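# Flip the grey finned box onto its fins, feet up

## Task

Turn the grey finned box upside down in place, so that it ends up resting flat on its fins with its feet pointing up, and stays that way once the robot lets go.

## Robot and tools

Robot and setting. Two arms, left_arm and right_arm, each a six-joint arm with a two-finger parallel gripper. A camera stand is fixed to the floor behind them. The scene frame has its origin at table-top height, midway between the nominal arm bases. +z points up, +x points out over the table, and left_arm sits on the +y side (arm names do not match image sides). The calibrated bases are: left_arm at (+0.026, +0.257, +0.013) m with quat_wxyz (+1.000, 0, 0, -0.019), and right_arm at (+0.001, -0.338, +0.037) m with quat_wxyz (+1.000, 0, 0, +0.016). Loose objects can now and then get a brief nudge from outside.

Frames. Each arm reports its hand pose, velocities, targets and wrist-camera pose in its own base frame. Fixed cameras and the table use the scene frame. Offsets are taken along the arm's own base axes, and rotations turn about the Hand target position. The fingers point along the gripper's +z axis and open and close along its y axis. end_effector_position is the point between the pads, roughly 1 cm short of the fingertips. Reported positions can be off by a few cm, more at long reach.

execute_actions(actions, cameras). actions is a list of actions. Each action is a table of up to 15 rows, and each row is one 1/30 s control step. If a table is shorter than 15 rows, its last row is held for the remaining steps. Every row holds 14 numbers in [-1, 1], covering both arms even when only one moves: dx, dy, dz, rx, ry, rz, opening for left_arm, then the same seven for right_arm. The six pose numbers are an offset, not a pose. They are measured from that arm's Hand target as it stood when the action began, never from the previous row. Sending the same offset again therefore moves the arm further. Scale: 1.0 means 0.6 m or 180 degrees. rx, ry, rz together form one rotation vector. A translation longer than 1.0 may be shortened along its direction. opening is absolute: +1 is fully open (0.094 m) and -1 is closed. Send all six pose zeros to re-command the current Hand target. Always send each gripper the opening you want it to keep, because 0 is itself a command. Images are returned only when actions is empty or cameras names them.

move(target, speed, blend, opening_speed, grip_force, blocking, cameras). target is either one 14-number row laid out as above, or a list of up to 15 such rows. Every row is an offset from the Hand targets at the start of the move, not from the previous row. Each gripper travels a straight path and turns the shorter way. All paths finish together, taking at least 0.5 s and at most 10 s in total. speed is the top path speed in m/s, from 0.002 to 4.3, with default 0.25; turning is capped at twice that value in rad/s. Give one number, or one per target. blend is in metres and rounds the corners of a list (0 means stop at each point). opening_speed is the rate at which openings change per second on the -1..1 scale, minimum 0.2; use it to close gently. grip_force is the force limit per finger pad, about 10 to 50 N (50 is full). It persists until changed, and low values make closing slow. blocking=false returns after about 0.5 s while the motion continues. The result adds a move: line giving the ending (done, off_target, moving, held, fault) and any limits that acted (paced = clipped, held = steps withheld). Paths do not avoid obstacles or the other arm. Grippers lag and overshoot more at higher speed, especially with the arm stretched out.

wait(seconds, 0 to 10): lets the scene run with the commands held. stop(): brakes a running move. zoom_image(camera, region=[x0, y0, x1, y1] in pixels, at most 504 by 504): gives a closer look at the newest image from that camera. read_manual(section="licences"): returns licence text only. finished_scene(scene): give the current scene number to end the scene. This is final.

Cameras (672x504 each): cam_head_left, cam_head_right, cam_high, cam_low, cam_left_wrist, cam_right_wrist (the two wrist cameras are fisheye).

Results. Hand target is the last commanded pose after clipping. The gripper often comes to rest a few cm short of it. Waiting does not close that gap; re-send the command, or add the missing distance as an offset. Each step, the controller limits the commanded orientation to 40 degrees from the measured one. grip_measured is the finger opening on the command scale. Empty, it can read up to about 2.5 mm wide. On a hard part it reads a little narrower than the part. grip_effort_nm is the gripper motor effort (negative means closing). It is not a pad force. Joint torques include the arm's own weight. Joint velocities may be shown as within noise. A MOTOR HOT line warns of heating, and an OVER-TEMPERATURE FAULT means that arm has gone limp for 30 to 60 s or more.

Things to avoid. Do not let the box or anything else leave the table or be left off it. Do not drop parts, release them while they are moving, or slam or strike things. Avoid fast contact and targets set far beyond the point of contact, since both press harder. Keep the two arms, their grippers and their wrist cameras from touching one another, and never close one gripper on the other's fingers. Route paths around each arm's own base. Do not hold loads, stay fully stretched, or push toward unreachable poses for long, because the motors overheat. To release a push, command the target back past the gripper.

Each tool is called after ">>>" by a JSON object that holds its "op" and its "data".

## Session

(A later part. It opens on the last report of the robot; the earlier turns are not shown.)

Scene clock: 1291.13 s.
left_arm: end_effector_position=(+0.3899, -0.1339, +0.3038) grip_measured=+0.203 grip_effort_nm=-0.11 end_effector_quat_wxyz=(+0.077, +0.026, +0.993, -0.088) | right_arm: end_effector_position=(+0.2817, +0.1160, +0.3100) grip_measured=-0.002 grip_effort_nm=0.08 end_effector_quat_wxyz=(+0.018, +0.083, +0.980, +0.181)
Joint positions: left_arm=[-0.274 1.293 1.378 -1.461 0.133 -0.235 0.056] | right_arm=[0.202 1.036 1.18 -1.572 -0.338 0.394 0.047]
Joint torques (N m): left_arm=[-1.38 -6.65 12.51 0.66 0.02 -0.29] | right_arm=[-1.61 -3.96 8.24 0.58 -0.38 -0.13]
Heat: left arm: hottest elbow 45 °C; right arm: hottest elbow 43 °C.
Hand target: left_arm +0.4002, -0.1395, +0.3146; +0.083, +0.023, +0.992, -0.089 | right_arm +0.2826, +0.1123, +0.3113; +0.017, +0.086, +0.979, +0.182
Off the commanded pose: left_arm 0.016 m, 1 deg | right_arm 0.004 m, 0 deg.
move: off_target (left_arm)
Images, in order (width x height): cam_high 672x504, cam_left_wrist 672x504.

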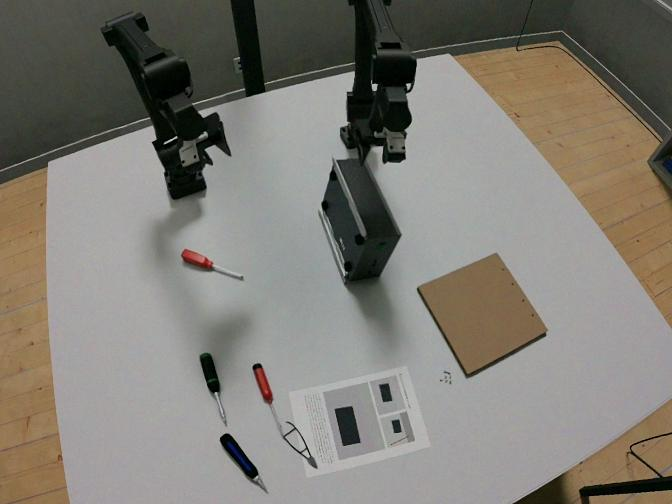

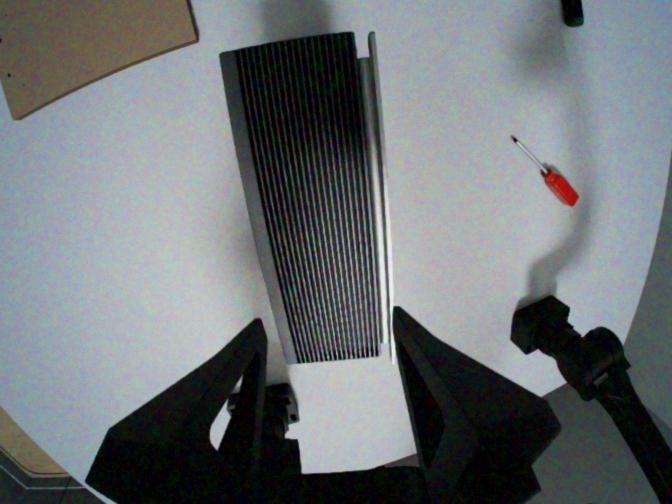

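>>> {"op": "move", "data": {"target": [0.001,-0.0775,-0.063,0,0,0,-0.2,0,0,0,0,0,0,0], "speed": 0.15, "cameras": ["cam_left_wrist","cam_low"]}}

>>> {"op": "zoom_image", "data": {"camera": "cam_left_wrist", "region": [200, 180, 500, 480]}}

Scene clock: 1317.67 s.
left_arm: end_effector_position=(+0.3963, -0.1817, +0.2852) grip_measured=-0.197 grip_effort_nm=-0.11 end_effector_quat_wxyz=(+0.088, +0.027, +0.992, -0.091) | right_arm: end_effector_position=(+0.2817, +0.1160, +0.3100) grip_measured=-0.002 grip_effort_nm=0.08 end_effector_quat_wxyz=(+0.018, +0.083, +0.980, +0.181)
Joint positions: left_arm=[-0.386 1.33 1.359 -1.37 0.109 -0.344 0.038] | right_arm=[0.202 1.036 1.18 -1.572 -0.338 0.394 0.047]
Joint torques (N m): left_arm=[-1.2 -7.47 8.8 1.59 -0.01 -0.3] | right_arm=[-1.79 -4.25 8.24 0.54 -0.38 -0.16]
Heat: left arm: hottest elbow 46 °C; right arm: hottest elbow 43 °C.
Hand target: left_arm +0.4007, -0.1859, +0.2769; +0.083, +0.023, +0.992, -0.089 | right_arm +0.2826, +0.1123, +0.3113; +0.017, +0.086, +0.979, +0.182
Off the commanded pose: left_arm 0.010 m, 1 deg | right_arm 0.004 m, 0 deg.
move: done
Images, in order (width x height): cam_low 672x504, cam_left_wrist 672x504.

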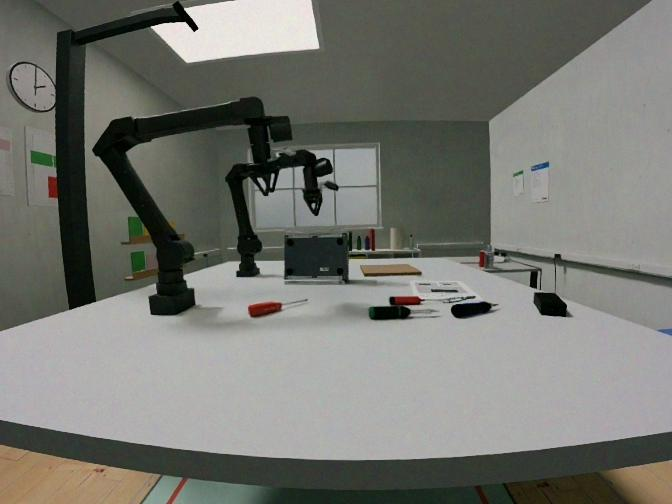

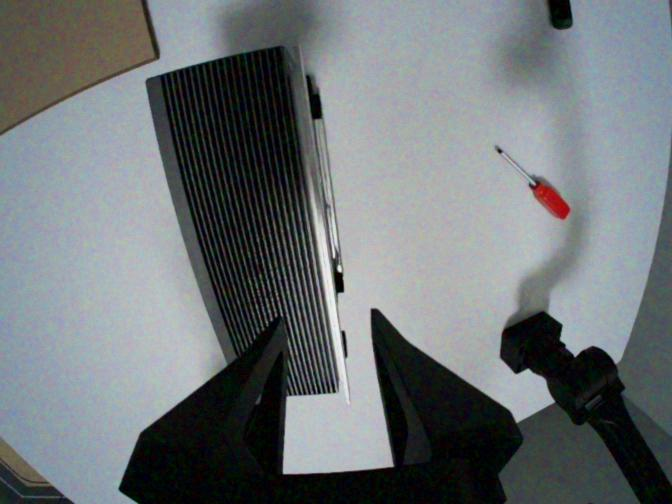

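Scaled by 1.680 from the camera's 672x504 image, which has a finer 960x720 frame.

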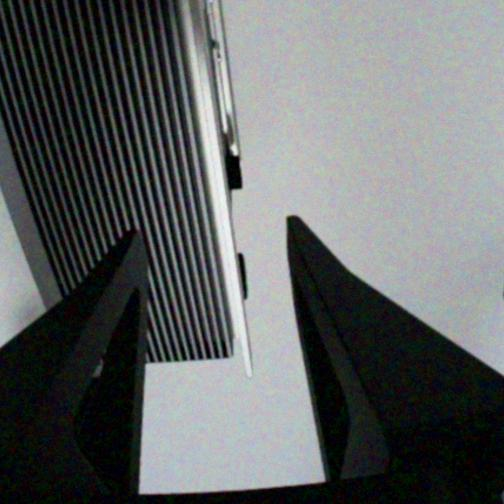

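>>> {"op": "move", "data": {"target": [0.007,-0.021,-0.1417,0,0,0,-0.2,0,0,0,0,0,0,0], "speed": 0.08, "cameras": ["cam_left_wrist","cam_low"]}}

>>> {"op": "zoom_image", "data": {"camera": "cam_left_wrist", "region": [200, 180, 500, 480]}}

>>> {"op": "zoom_image", "data": {"camera": "cam_low", "region": [260, 190, 380, 300]}}

Scene clock: 1333.43 s.
left_arm: end_effector_position=(+0.4026, -0.1931, +0.2069) grip_measured=-0.198 grip_effort_nm=-0.10 end_effector_quat_wxyz=(+0.092, +0.025, +0.991, -0.092) | right_arm: end_effector_position=(+0.2817, +0.1160, +0.3100) grip_measured=-0.002 grip_effort_nm=0.08 end_effector_quat_wxyz=(+0.018, +0.083, +0.980, +0.181)
Joint positions: left_arm=[-0.406 1.367 1.187 -1.151 0.103 -0.369 0.038] | right_arm=[0.202 1.036 1.18 -1.572 -0.338 0.394 0.047]
Joint torques (N m): left_arm=[-1.67 -7.3 8.13 1.94 0 -0.31] | right_arm=[-1.49 -4.42 8.18 0.68 -0.34 -0.16]
Heat: left arm: hottest elbow 46 °C; right arm: hottest elbow 43 °C.
Hand target: left_arm +0.4049, -0.1986, +0.1920; +0.083, +0.023, +0.992, -0.089 | right_arm +0.2826, +0.1123, +0.3113; +0.017, +0.086, +0.979, +0.182
Off the commanded pose: left_arm 0.016 m, 1 deg | right_arm 0.004 m, 0 deg.
move: off_target (left_arm)
Images, in order (width x height): cam_low 672x504, cam_left_wrist 672x504.

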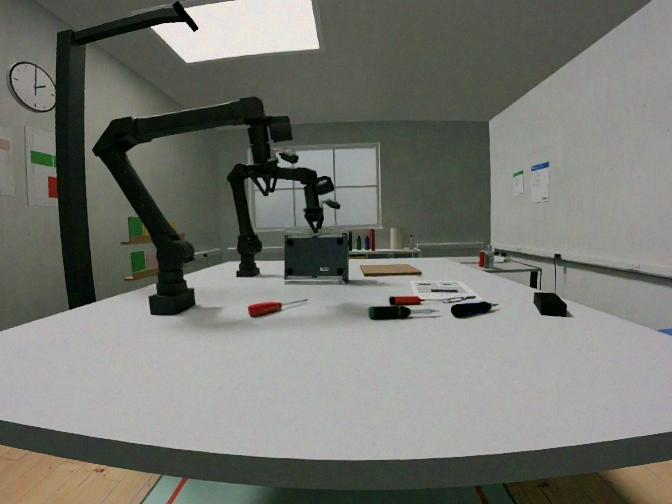

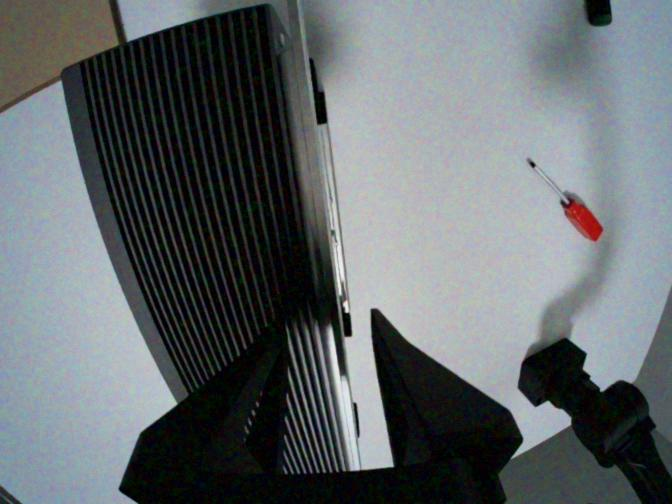

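Scaled by 1.680 from the camera's 672x504 image, which has a finer 960x720 frame.

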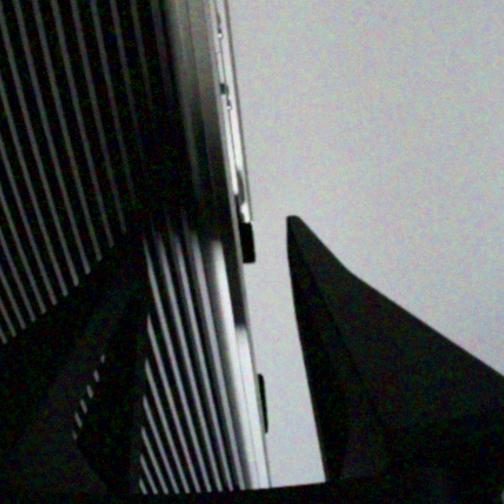

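Scaled by 4.200.

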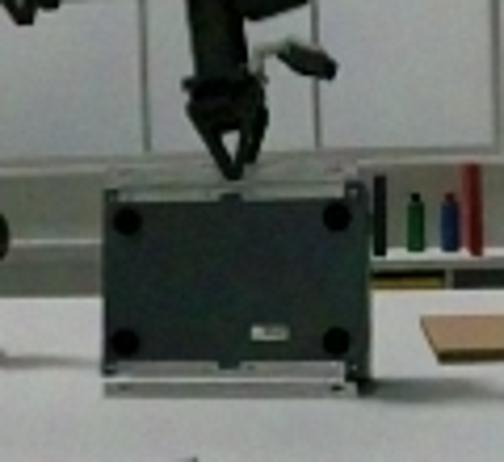

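>>> {"op": "move", "data": {"target": [0.001,-0.006,-0.014,0,0,0,-0.2,0,0,0,0,0,0,0], "speed": 0.03, "cameras": ["cam_left_wrist","cam_low"]}}

>>> {"op": "zoom_image", "data": {"camera": "cam_low", "region": [260, 190, 380, 300]}}

Scene clock: 1341.70 s.
left_arm: end_effector_position=(+0.4029, -0.1933, +0.2059) grip_measured=-0.198 grip_effort_nm=-0.11 end_effector_quat_wxyz=(+0.093, +0.020, +0.991, -0.092) | right_arm: end_effector_position=(+0.2817, +0.1160, +0.3100) grip_measured=-0.002 grip_effort_nm=0.08 end_effector_quat_wxyz=(+0.018, +0.083, +0.980, +0.181)
Joint positions: left_arm=[-0.408 1.367 1.184 -1.146 0.099 -0.379 0.038] | right_arm=[0.202 1.036 1.18 -1.572 -0.338 0.394 0.047]
Joint torques (N m): left_arm=[-2.08 -6.65 7.24 2.58 0.12 -0.22] | right_arm=[-1.85 -4.42 8.24 0.53 -0.39 -0.14]
Heat: left arm: hottest elbow 45 °C; right arm: hottest elbow 43 °C.
Hand target: left_arm +0.4055, -0.2022, +0.1836; +0.083, +0.023, +0.992, -0.089 | right_arm +0.2826, +0.1123, +0.3113; +0.017, +0.086, +0.979, +0.182
Off the commanded pose: left_arm 0.024 m, 1 deg | right_arm 0.004 m, 0 deg.
move: off_target (left_arm)
Images, in order (width x height): cam_low 672x504, cam_left_wrist 672x504.

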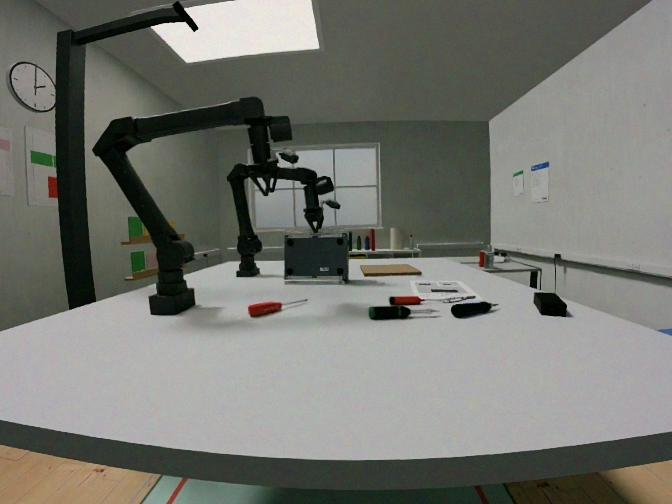

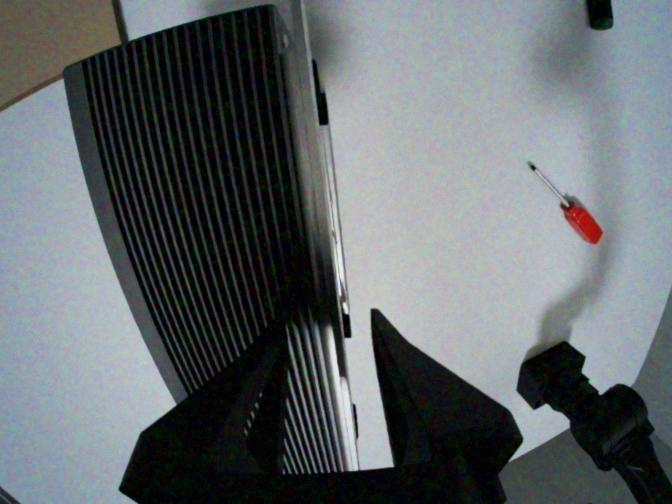

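Scaled by 4.200.

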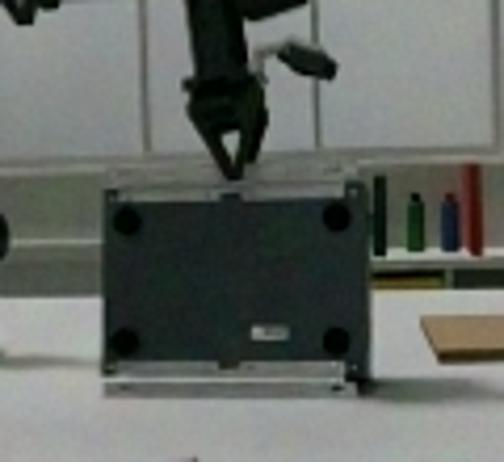

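>>> {"op": "move", "data": {"target": [0,-0.003,0.018,0,0,0,-0.2,0,0,0,0,0,0,0], "speed": 0.03}}

>>> {"op": "move", "data": {"target": [0,0,0,0,0,0,-1,0,0,0,0,0,0,0], "opening_speed": 0.3, "cameras": ["cam_left_wrist","cam_low"]}}

>>> {"op": "zoom_image", "data": {"camera": "cam_left_wrist", "region": [200, 180, 500, 480]}}

Scene clock: 1348.60 s.
left_arm: end_effector_position=(+0.4028, -0.1935, +0.2059) grip_measured=-0.198 grip_effort_nm=-0.10 end_effector_quat_wxyz=(+0.093, +0.019, +0.991, -0.090) | right_arm: end_effector_position=(+0.2817, +0.1160, +0.3100) grip_measured=-0.002 grip_effort_nm=0.08 end_effector_quat_wxyz=(+0.018, +0.083, +0.980, +0.181)
Joint positions: left_arm=[-0.41 1.367 1.184 -1.146 0.095 -0.383 0.038] | right_arm=[0.202 1.036 1.18 -1.572 -0.338 0.394 0.047]
Joint torques (N m): left_arm=[-2.43 -6.83 9.2 1.54 0.22 -0.28] | right_arm=[-1.96 -4.07 8.31 0.4 -0.37 -0.15]
Heat: left arm: hottest elbow 45 °C; right arm: hottest elbow 43 °C.
Hand target: left_arm +0.4055, -0.2040, +0.1944; +0.083, +0.023, +0.992, -0.089 | right_arm +0.2826, +0.1123, +0.3113; +0.017, +0.086, +0.979, +0.182
Off the commanded pose: left_arm 0.016 m, 1 deg | right_arm 0.004 m, 0 deg.
move: off_target (left_arm)

Scene clock: 1351.47 s.
left_arm: end_effector_position=(+0.4032, -0.1884, +0.2051) grip_measured=-0.502 grip_effort_nm=-1.01 end_effector_quat_wxyz=(+0.094, +0.016, +0.992, -0.079) | right_arm: end_effector_position=(+0.2817, +0.1160, +0.3100) grip_measured=-0.002 grip_effort_nm=0.08 end_effector_quat_wxyz=(+0.018, +0.083, +0.980, +0.181)
Joint positions: left_arm=[-0.407 1.367 1.184 -1.153 0.074 -0.383 0.023] | right_arm=[0.202 1.036 1.18 -1.572 -0.338 0.394 0.047]
Joint torques (N m): left_arm=[-2.37 -6.77 9.2 1.83 1.04 -0.28] | right_arm=[-2.14 -3.96 8.17 0.61 -0.39 -0.17]
Heat: left arm: hottest elbow 45 °C; right arm: hottest elbow 43 °C.
Hand target: left_arm +0.4056, -0.2039, +0.1944; +0.083, +0.023, +0.992, -0.089 | right_arm +0.2826, +0.1123, +0.3113; +0.017, +0.086, +0.979, +0.182
Off the commanded pose: left_arm 0.019 m, 2 deg | right_arm 0.004 m, 0 deg.
move: off_target (left_arm)
Images, in order (width x height): cam_low 672x504, cam_left_wrist 672x504.

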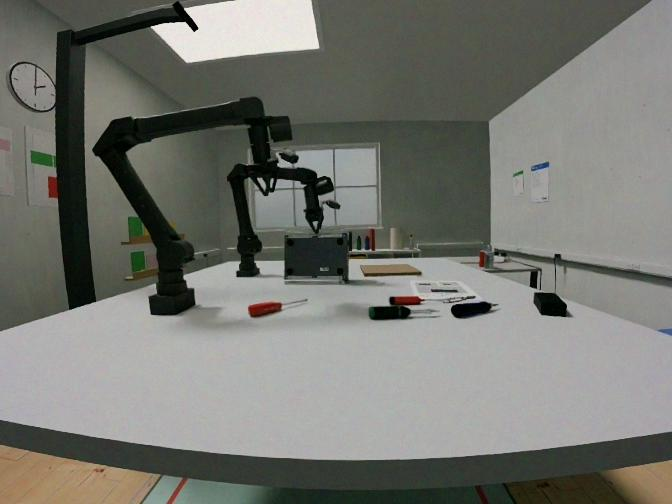

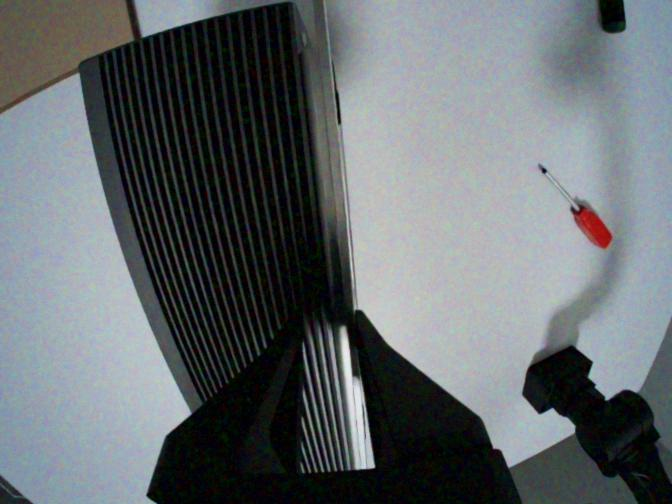

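Scaled by 1.680 from the camera's 672x504 image, which has a finer 960x720 frame.

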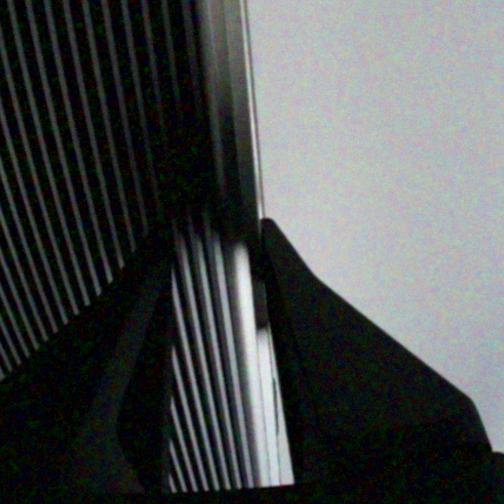

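>>> {"op": "move", "data": {"target": [[0,0,0,0,0,0,-0.3,0,0,0,0,0,0,0],[-0.0015,0.002,0.02,0,0,0,-0.3,0,0,0,0,0,0,0]], "speed": 0.03}}

>>> {"op": "move", "data": {"target": [0,0,0,0,0,0,-1,0,0,0,0,0,0,0], "opening_speed": 0.3, "cameras": ["cam_left_wrist","cam_low"]}}

>>> {"op": "zoom_image", "data": {"camera": "cam_left_wrist", "region": [200, 180, 500, 480]}}

Scene clock: 1358.90 s.
left_arm: end_effector_position=(+0.4026, -0.1913, +0.2061) grip_measured=-0.303 grip_effort_nm=0.15 end_effector_quat_wxyz=(+0.092, +0.018, +0.992, -0.086) | right_arm: end_effector_position=(+0.2817, +0.1160, +0.3100) grip_measured=-0.002 grip_effort_nm=0.08 end_effector_quat_wxyz=(+0.018, +0.083, +0.980, +0.181)
Joint positions: left_arm=[-0.408 1.367 1.186 -1.152 0.088 -0.383 0.033] | right_arm=[0.202 1.036 1.18 -1.572 -0.338 0.394 0.047]
Joint torques (N m): left_arm=[-2.32 -7.53 10.96 0.61 0.5 -0.25] | right_arm=[-1.85 -4.13 8.35 0.53 -0.42 -0.15]
Heat: left arm: hottest elbow 46 °C; right arm: hottest elbow 43 °C.
Hand target: left_arm +0.4047, -0.2027, +0.2064; +0.083, +0.023, +0.992, -0.089 | right_arm +0.2826, +0.1123, +0.3113; +0.017, +0.086, +0.979, +0.182
Off the commanded pose: left_arm 0.012 m, 1 deg | right_arm 0.004 m, 0 deg.
move: off_target (left_arm)

Scene clock: 1361.43 s.
left_arm: end_effector_position=(+0.4008, -0.1942, +0.2071) grip_measured=-0.777 grip_effort_nm=-1.01 end_effector_quat_wxyz=(+0.090, +0.020, +0.992, -0.087) | right_arm: end_effector_position=(+0.2817, +0.1160, +0.3100) grip_measured=-0.002 grip_effort_nm=0.08 end_effector_quat_wxyz=(+0.018, +0.083, +0.980, +0.181)
Joint positions: left_arm=[-0.414 1.367 1.189 -1.159 0.092 -0.384 0.01] | right_arm=[0.202 1.036 1.18 -1.572 -0.338 0.394 0.047]
Joint torques (N m): left_arm=[-1.79 -7.53 10.62 0.79 0.36 -0.26] | right_arm=[-1.44 -3.49 8.27 0.43 -0.41 -0.16]
Heat: left arm: hottest elbow 46 °C; right arm: hottest elbow 43 °C.
Hand target: left_arm +0.4046, -0.2027, +0.2062; +0.083, +0.023, +0.992, -0.089 | right_arm +0.2826, +0.1123, +0.3113; +0.017, +0.086, +0.979, +0.182
Off the commanded pose: left_arm 0.009 m, 1 deg | right_arm 0.004 m, 0 deg.
move: done
Images, in order (width x height): cam_low 672x504, cam_left_wrist 672x504.

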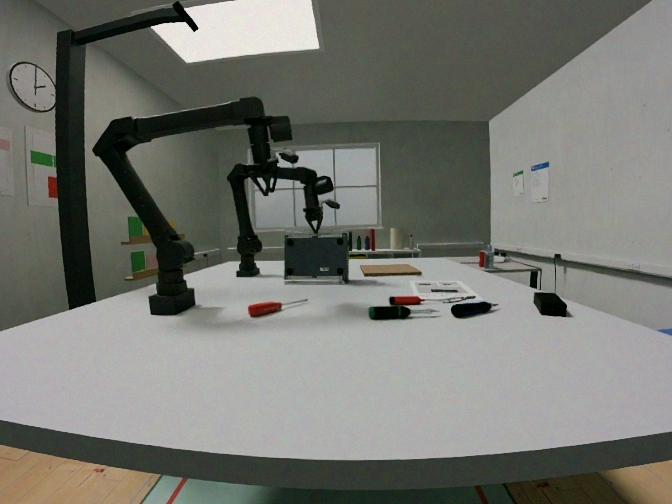

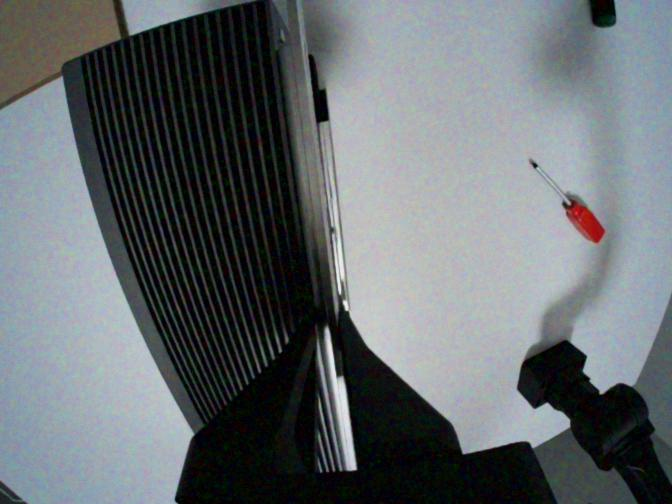

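Scaled by 1.680 from the camera's 672x504 image, which has a finer 960x720 frame.

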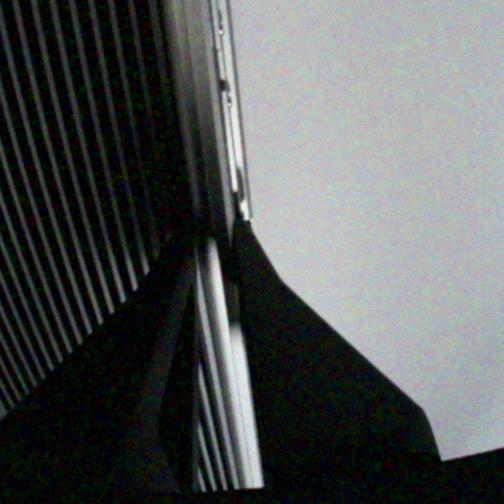

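>>> {"op": "move", "data": {"target": [0.0,0.06,0.035,-0.055,0,0,-1,0,0,0,0,0,0,0], "speed": 0.04}}

>>> {"op": "move", "data": {"target": [0.0,0.0,0.08,0,0,0,-1,0,0,0,0,0,0,0], "speed": 0.04, "cameras": ["cam_left_wrist","cam_low","cam_head_left"]}}

>>> {"op": "zoom_image", "data": {"camera": "cam_low", "region": [260, 190, 380, 300]}}

Scene clock: 1380.27 s.
left_arm: end_effector_position=(+0.4028, -0.1641, +0.2126) grip_measured=-0.777 grip_effort_nm=-1.01 end_effector_quat_wxyz=(+0.071, +0.014, +0.985, -0.158) | right_arm: end_effector_position=(+0.2817, +0.1160, +0.3100) grip_measured=-0.002 grip_effort_nm=0.08 end_effector_quat_wxyz=(+0.018, +0.083, +0.980, +0.181)
Joint positions: left_arm=[-0.281 1.342 1.167 -1.169 0.266 -0.283 0.01] | right_arm=[0.202 1.036 1.18 -1.572 -0.338 0.394 0.047]
Joint torques (N m): left_arm=[-0.26 -10.75 9.61 1.32 1.28 -0.13] | right_arm=[-1.38 -3.72 8.17 0.51 -0.4 -0.14]
Heat: left arm: hottest elbow 48 °C; right arm: hottest elbow 43 °C.
Hand target: left_arm +0.4047, -0.1668, +0.2273; +0.085, +0.016, +0.981, -0.175 | right_arm +0.2826, +0.1123, +0.3113; +0.017, +0.086, +0.979, +0.182
Off the commanded pose: left_arm 0.015 m, 3 deg | right_arm 0.004 m, 0 deg.
move: off_target (left_arm)

Scene clock: 1382.10 s.
left_arm: end_effector_position=(+0.3972, -0.1632, +0.2549) grip_measured=-0.989 grip_effort_nm=-0.60 end_effector_quat_wxyz=(+0.068, +0.015, +0.983, -0.169) | right_arm: end_effector_position=(+0.2817, +0.1160, +0.3100) grip_measured=-0.002 grip_effort_nm=0.08 end_effector_quat_wxyz=(+0.018, +0.083, +0.980, +0.181)
Joint positions: left_arm=[-0.272 1.315 1.25 -1.281 0.291 -0.274 0.001] | right_arm=[0.202 1.036 1.18 -1.572 -0.338 0.394 0.047]
Joint torques (N m): left_arm=[-1.08 -9.23 12.22 0.77 0.32 -0.24] | right_arm=[-2.02 -3.31 8.16 0.5 -0.37 -0.17]
Heat: left arm: hottest elbow 48 °C; right arm: hottest elbow 43 °C.
Hand target: left_arm +0.4046, -0.1669, +0.2753; +0.085, +0.016, +0.981, -0.175 | right_arm +0.2826, +0.1123, +0.3113; +0.017, +0.086, +0.979, +0.182
Off the commanded pose: left_arm 0.022 m, 2 deg | right_arm 0.004 m, 0 deg.
move: off_target (left_arm)
Images, in order (width x height): cam_head_left 672x504, cam_low 672x504, cam_left_wrist 672x504.

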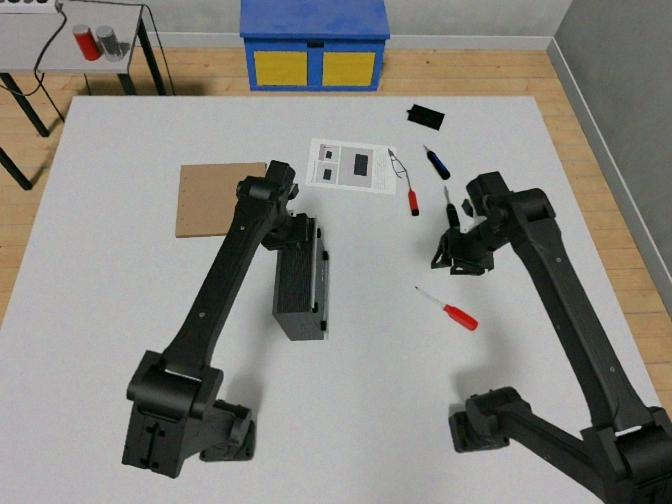

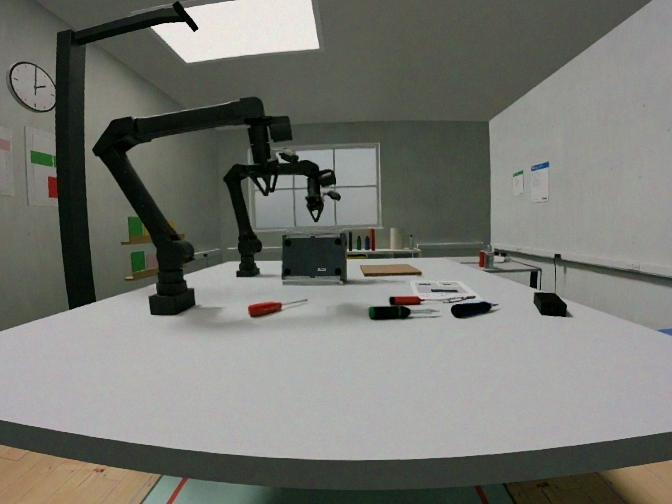

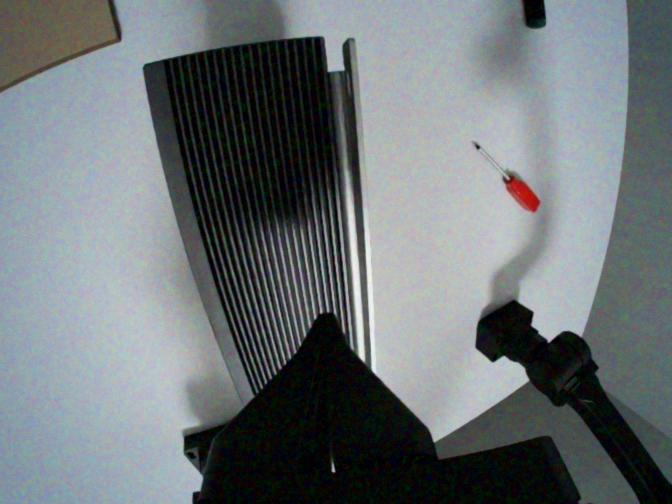

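Scaled by 4.200.

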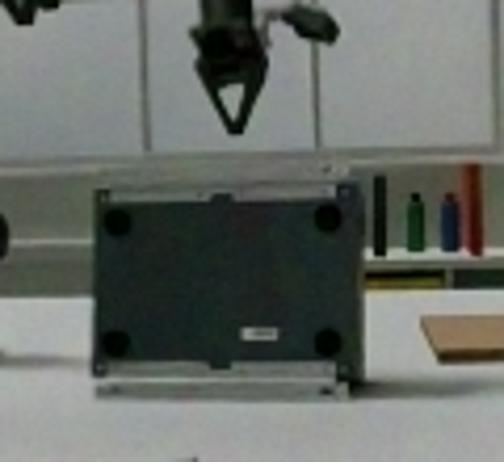

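>>> {"op": "move", "data": {"target": [[-0.041,0.228,0.041,-0.065,-0.2465,-0.3537,1,0,0,0,0,0,0,0],[-0.016,0.2115,-0.29,-0.065,-0.2465,-0.3537,1,0,0,0,0,0,0,0],[0,0.16,-0.454,-0.065,-0.2465,-0.3537,1,0,0,0,0,0,0,0]], "speed": [0.15,0.2,0.15], "blend": [0.02,0.02,0], "cameras": ["cam_left_wrist","cam_head_left"]}}

Scene clock: 1418.90 s.
left_arm: end_effector_position=(+0.4068, -0.0663, +0.0116) grip_measured=+0.997 grip_effort_nm=0.16 end_effector_quat_wxyz=(+0.335, +0.574, +0.702, -0.257) | right_arm: end_effector_position=(+0.2817, +0.1160, +0.3100) grip_measured=-0.002 grip_effort_nm=0.08 end_effector_quat_wxyz=(+0.018, +0.083, +0.980, +0.181)
Joint positions: left_arm=[0.168 1.703 0.801 -0.593 0.869 1.503 0.094] | right_arm=[0.202 1.036 1.18 -1.572 -0.338 0.394 0.047]
Joint torques (N m): left_arm=[-1.55 -8.7 5.31 1.09 0.7 -0.35] | right_arm=[-1.9 -3.55 8.24 0.64 -0.38 -0.19]
Heat: left arm: hottest elbow 50 °C; right arm: hottest elbow 43 °C.
Hand target: left_arm +0.4047, -0.0707, +0.0029; +0.328, +0.570, +0.705, -0.266 | right_arm +0.2826, +0.1123, +0.3113; +0.017, +0.086, +0.979, +0.182
Off the commanded pose: left_arm 0.010 m, 1 deg | right_arm 0.004 m, 0 deg.
move: done
Images, in order (width x height): cam_head_left 672x504, cam_left_wrist 672x504.

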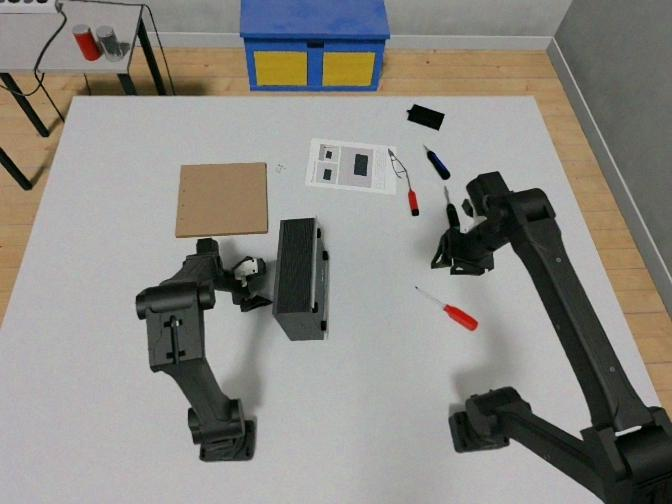

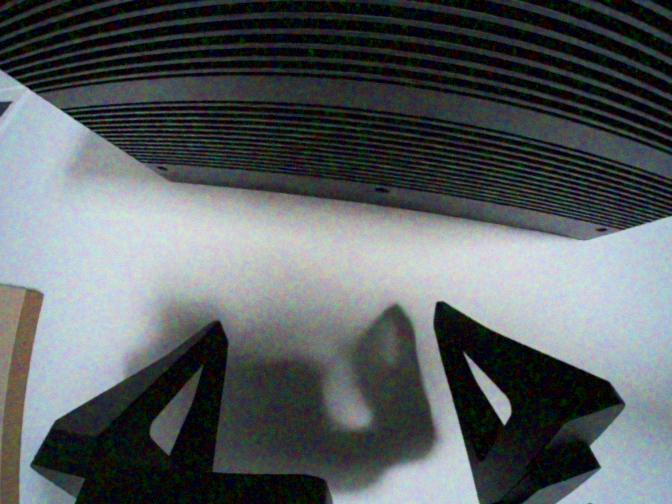

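>>> {"op": "move", "data": {"target": [-0.015,-0.13,0,0,0,0,1,0,0,0,0,0,0,0], "speed": 0.05, "cameras": ["cam_left_wrist","cam_low"]}}

Scene clock: 1431.47 s.
left_arm: end_effector_position=(+0.4007, -0.1316, +0.0025) grip_measured=+0.997 grip_effort_nm=0.16 end_effector_quat_wxyz=(+0.334, +0.556, +0.713, -0.266) | right_arm: end_effector_position=(+0.2817, +0.1160, +0.3100) grip_measured=-0.002 grip_effort_nm=0.08 end_effector_quat_wxyz=(+0.018, +0.083, +0.980, +0.181)
Joint positions: left_arm=[-0.001 1.685 0.716 -0.322 0.849 1.195 0.094] | right_arm=[0.202 1.036 1.18 -1.572 -0.338 0.394 0.047]
Joint torques (N m): left_arm=[-4.89 -10.81 4.85 1.52 0.08 -0.33] | right_arm=[-2.08 -3.78 8.31 0.61 -0.38 -0.15]
Heat: left arm: hottest elbow 47 °C; right arm: hottest elbow 43 °C.
Hand target: left_arm +0.3956, -0.1487, +0.0029; +0.328, +0.570, +0.705, -0.266 | right_arm +0.2826, +0.1123, +0.3113; +0.017, +0.086, +0.979, +0.182
Off the commanded pose: left_arm 0.018 m, 2 deg | right_arm 0.004 m, 0 deg.
move: off_target (left_arm)
Images, in order (width x height): cam_low 672x504, cam_left_wrist 672x504.

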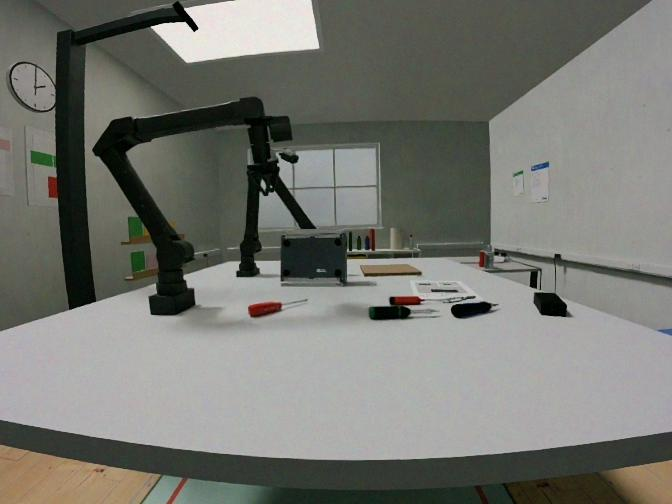

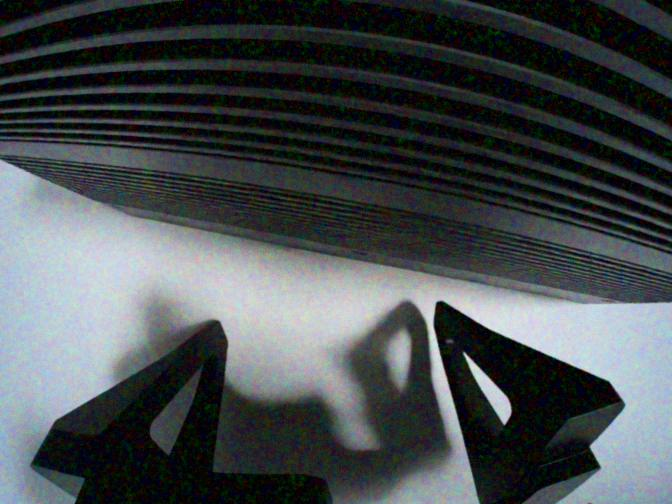

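>>> {"op": "move", "data": {"target": [[-0.01,0.07,0.01,0,0,0,1,0,0,0,0,0,0,0],[-0.01,0.07,0.015,-0.1087,-0.0231,0,1,0,0,0,0,0,0,0]], "speed": 0.08, "cameras": ["cam_left_wrist","cam_high"]}}

Scene clock: 1445.77 s.
left_arm: end_effector_position=(+0.3919, -0.1100, +0.0212) grip_measured=+0.997 grip_effort_nm=0.16 end_effector_quat_wxyz=(+0.446, +0.518, +0.635, -0.360) | right_arm: end_effector_position=(+0.2817, +0.1160, +0.3100) grip_measured=-0.002 grip_effort_nm=0.08 end_effector_quat_wxyz=(+0.018, +0.083, +0.980, +0.181)
Joint positions: left_arm=[0.14 1.771 0.704 -0.32 1.214 1.38 0.094] | right_arm=[0.202 1.036 1.18 -1.572 -0.338 0.394 0.047]
Joint torques (N m): left_arm=[0.21 -8.12 4.15 1.33 0.88 -0.07] | right_arm=[-1.96 -3.6 8.27 0.54 -0.36 -0.13]
Heat: left arm: hottest elbow 45 °C; right arm: hottest elbow 43 °C.
Hand target: left_arm +0.3897, -0.1067, +0.0120; +0.446, +0.515, +0.637, -0.361 | right_arm +0.2826, +0.1123, +0.3113; +0.017, +0.086, +0.979, +0.182
Off the commanded pose: left_arm 0.010 m, 0 deg | right_arm 0.004 m, 0 deg.
move: done
Images, in order (width x height): cam_high 672x504, cam_left_wrist 672x504.

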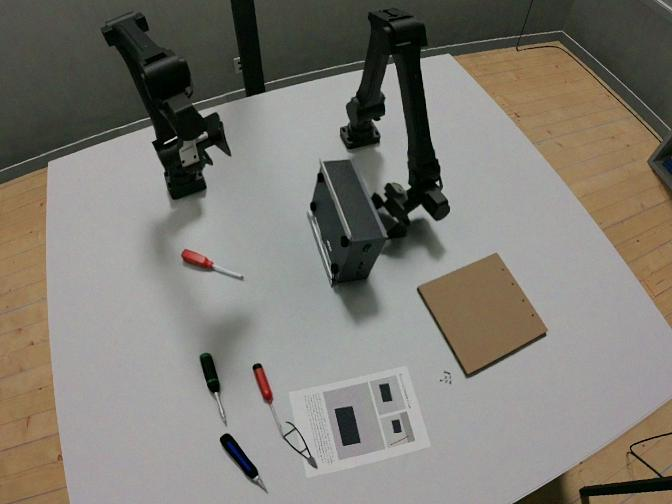

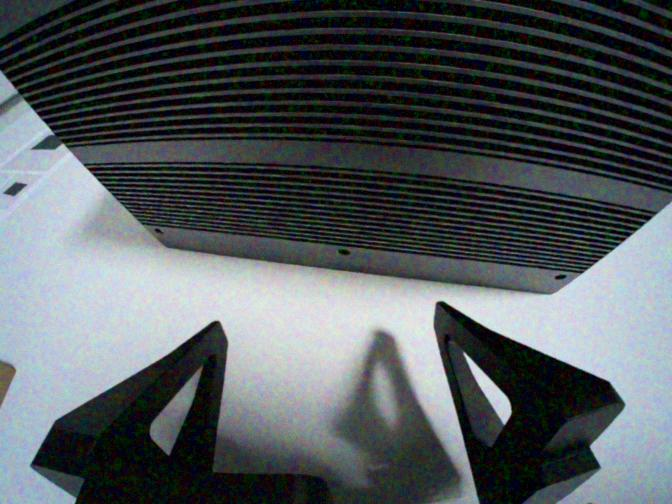

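>>> {"op": "move", "data": {"target": [0.03,-0.15,-0.01,0,0,0,1,0,0,0,0,0,0,0], "speed": 0.05, "cameras": ["cam_left_wrist","cam_low"]}}

Scene clock: 1453.93 s.
left_arm: end_effector_position=(+0.4139, -0.1796, +0.0174) grip_measured=+0.997 grip_effort_nm=0.16 end_effector_quat_wxyz=(+0.459, +0.510, +0.639, -0.349) | right_arm: end_effector_position=(+0.2817, +0.1160, +0.3100) grip_measured=-0.002 grip_effort_nm=0.08 end_effector_quat_wxyz=(+0.018, +0.083, +0.980, +0.181)
Joint positions: left_arm=[-0.054 1.804 0.641 0.289 1.119 0.846 0.094] | right_arm=[0.202 1.036 1.18 -1.572 -0.338 0.394 0.047]
Joint torques (N m): left_arm=[-4.25 -8.18 4.53 2.36 0.26 -0.37] | right_arm=[-1.55 -3.37 8.55 0.5 -0.38 -0.16]
Heat: left arm: hottest elbow 43 °C; right arm: hottest elbow 43 °C.
Hand target: left_arm +0.4076, -0.1968, +0.0059; +0.446, +0.515, +0.637, -0.361 | right_arm +0.2826, +0.1123, +0.3113; +0.017, +0.086, +0.979, +0.182
Off the commanded pose: left_arm 0.021 m, 2 deg | right_arm 0.004 m, 0 deg.
move: off_target (left_arm)
Images, in order (width x height): cam_low 672x504, cam_left_wrist 672x504.

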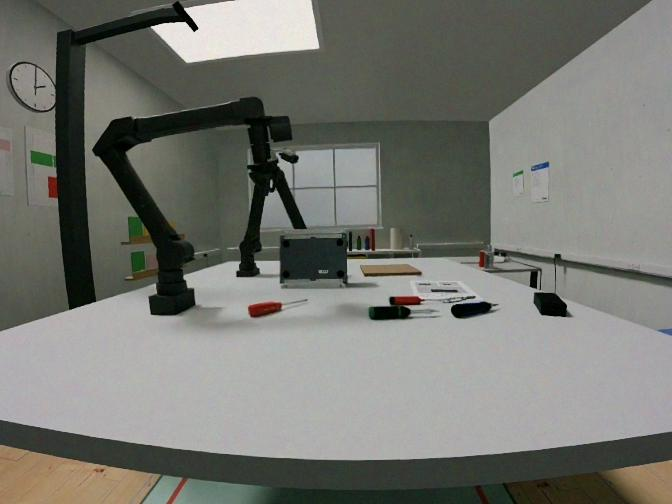

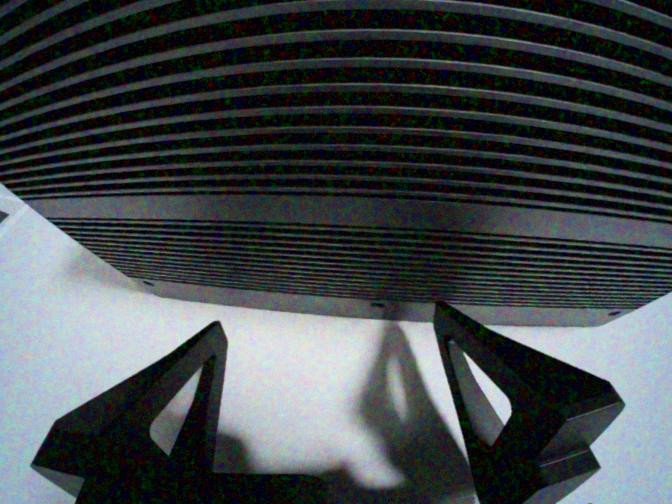

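>>> {"op": "move", "data": {"target": [0.03,-0.2,0,0,0,0,1,0,0,0,0,0,0,0], "speed": 0.05, "cameras": ["cam_left_wrist","cam_head_left"]}}

Scene clock: 1460.53 s.
left_arm: end_effector_position=(+0.4181, -0.2905, +0.0027) grip_measured=+0.998 grip_effort_nm=0.16 end_effector_quat_wxyz=(+0.442, +0.507, +0.653, -0.349) | right_arm: end_effector_position=(+0.2817, +0.1160, +0.3100) grip_measured=-0.002 grip_effort_nm=0.08 end_effector_quat_wxyz=(+0.018, +0.083, +0.980, +0.181)
Joint positions: left_arm=[-0.337 1.897 0.686 0.587 0.894 0.503 0.094] | right_arm=[0.202 1.036 1.18 -1.572 -0.338 0.394 0.047]
Joint torques (N m): left_arm=[-4.54 -9.76 7.91 2.86 0.54 -0.52] | right_arm=[-1.85 -4.25 8.2 0.53 -0.4 -0.18]
Heat: left arm: hottest elbow 43 °C; right arm: hottest elbow 43 °C.
Hand target: left_arm +0.4257, -0.3167, +0.0060; +0.446, +0.515, +0.637, -0.361 | right_arm +0.2826, +0.1123, +0.3113; +0.017, +0.086, +0.979, +0.182
Off the commanded pose: left_arm 0.028 m, 2 deg | right_arm 0.004 m, 0 deg.
move: off_target (left_arm)
Images, in order (width x height): cam_head_left 672x504, cam_left_wrist 672x504.

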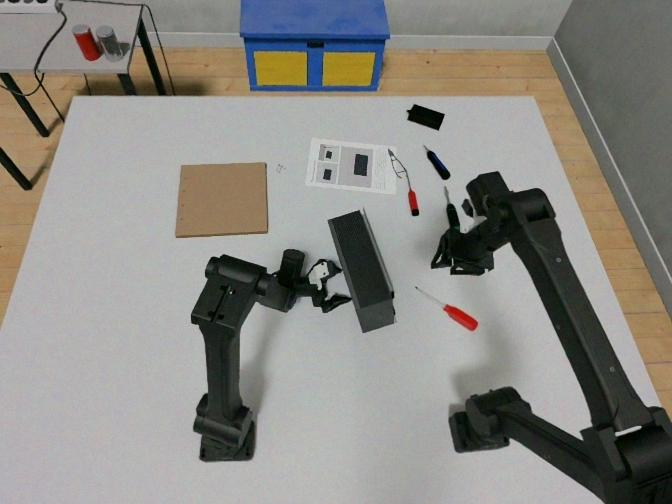

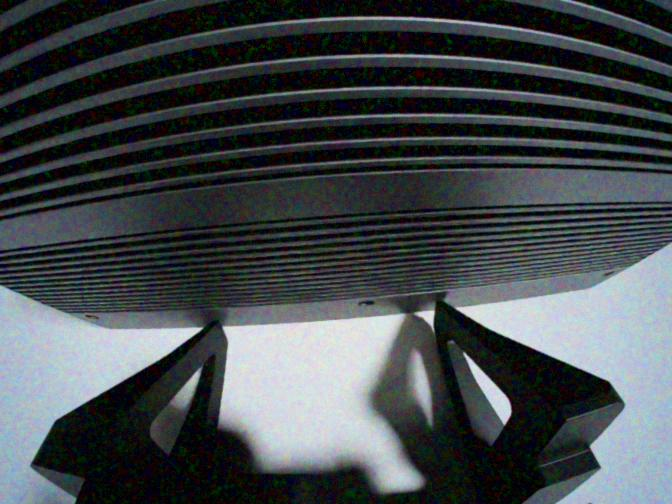

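>>> {"op": "move", "data": {"target": [0.03,-0.083,0.008,0,0,0,1,0,0,0,0,0,0,0], "speed": 0.05, "cameras": ["cam_left_wrist","cam_head_left","cam_low"]}}

Scene clock: 1475.30 s.
left_arm: end_effector_position=(+0.4322, -0.3390, +0.0036) grip_measured=+0.998 grip_effort_nm=0.15 end_effector_quat_wxyz=(+0.438, +0.511, +0.651, -0.351) | right_arm: end_effector_position=(+0.2817, +0.1160, +0.3100) grip_measured=-0.002 grip_effort_nm=0.08 end_effector_quat_wxyz=(+0.018, +0.083, +0.980, +0.181)
Joint positions: left_arm=[-0.429 1.94 0.776 0.587 0.825 0.436 0.094] | right_arm=[0.202 1.036 1.18 -1.572 -0.338 0.394 0.047]
Joint torques (N m): left_arm=[-3.96 -11.05 9.2 2.61 0.3 -0.54] | right_arm=[-1.85 -4.19 8.18 0.49 -0.38 -0.13]
Heat: left arm: hottest elbow 43 °C; right arm: hottest elbow 43 °C.
Hand target: left_arm +0.4436, -0.3664, +0.0106; +0.446, +0.515, +0.637, -0.361 | right_arm +0.2826, +0.1123, +0.3113; +0.017, +0.086, +0.979, +0.182
Off the commanded pose: left_arm 0.031 m, 2 deg | right_arm 0.004 m, 0 deg.
move: off_target (left_arm)
Images, in order (width x height): cam_head_left 672x504, cam_low 672x504, cam_left_wrist 672x504.

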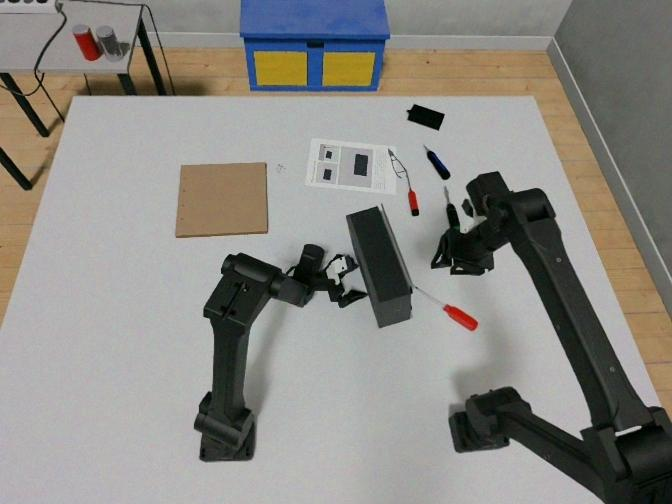

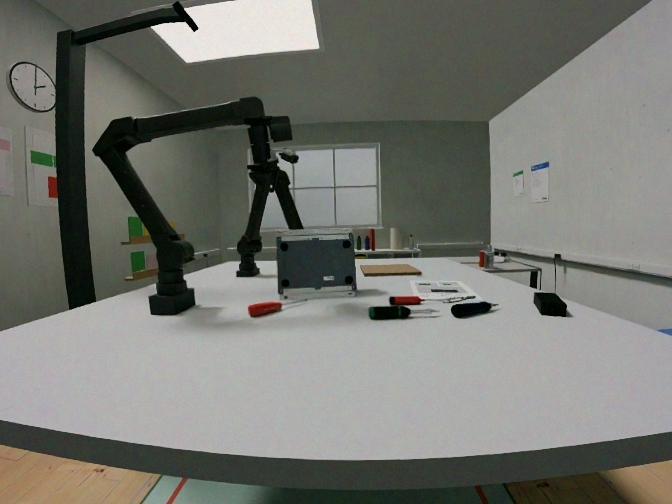

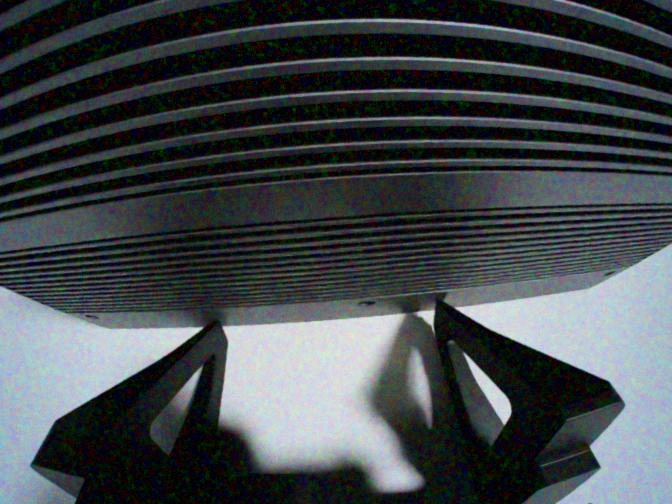

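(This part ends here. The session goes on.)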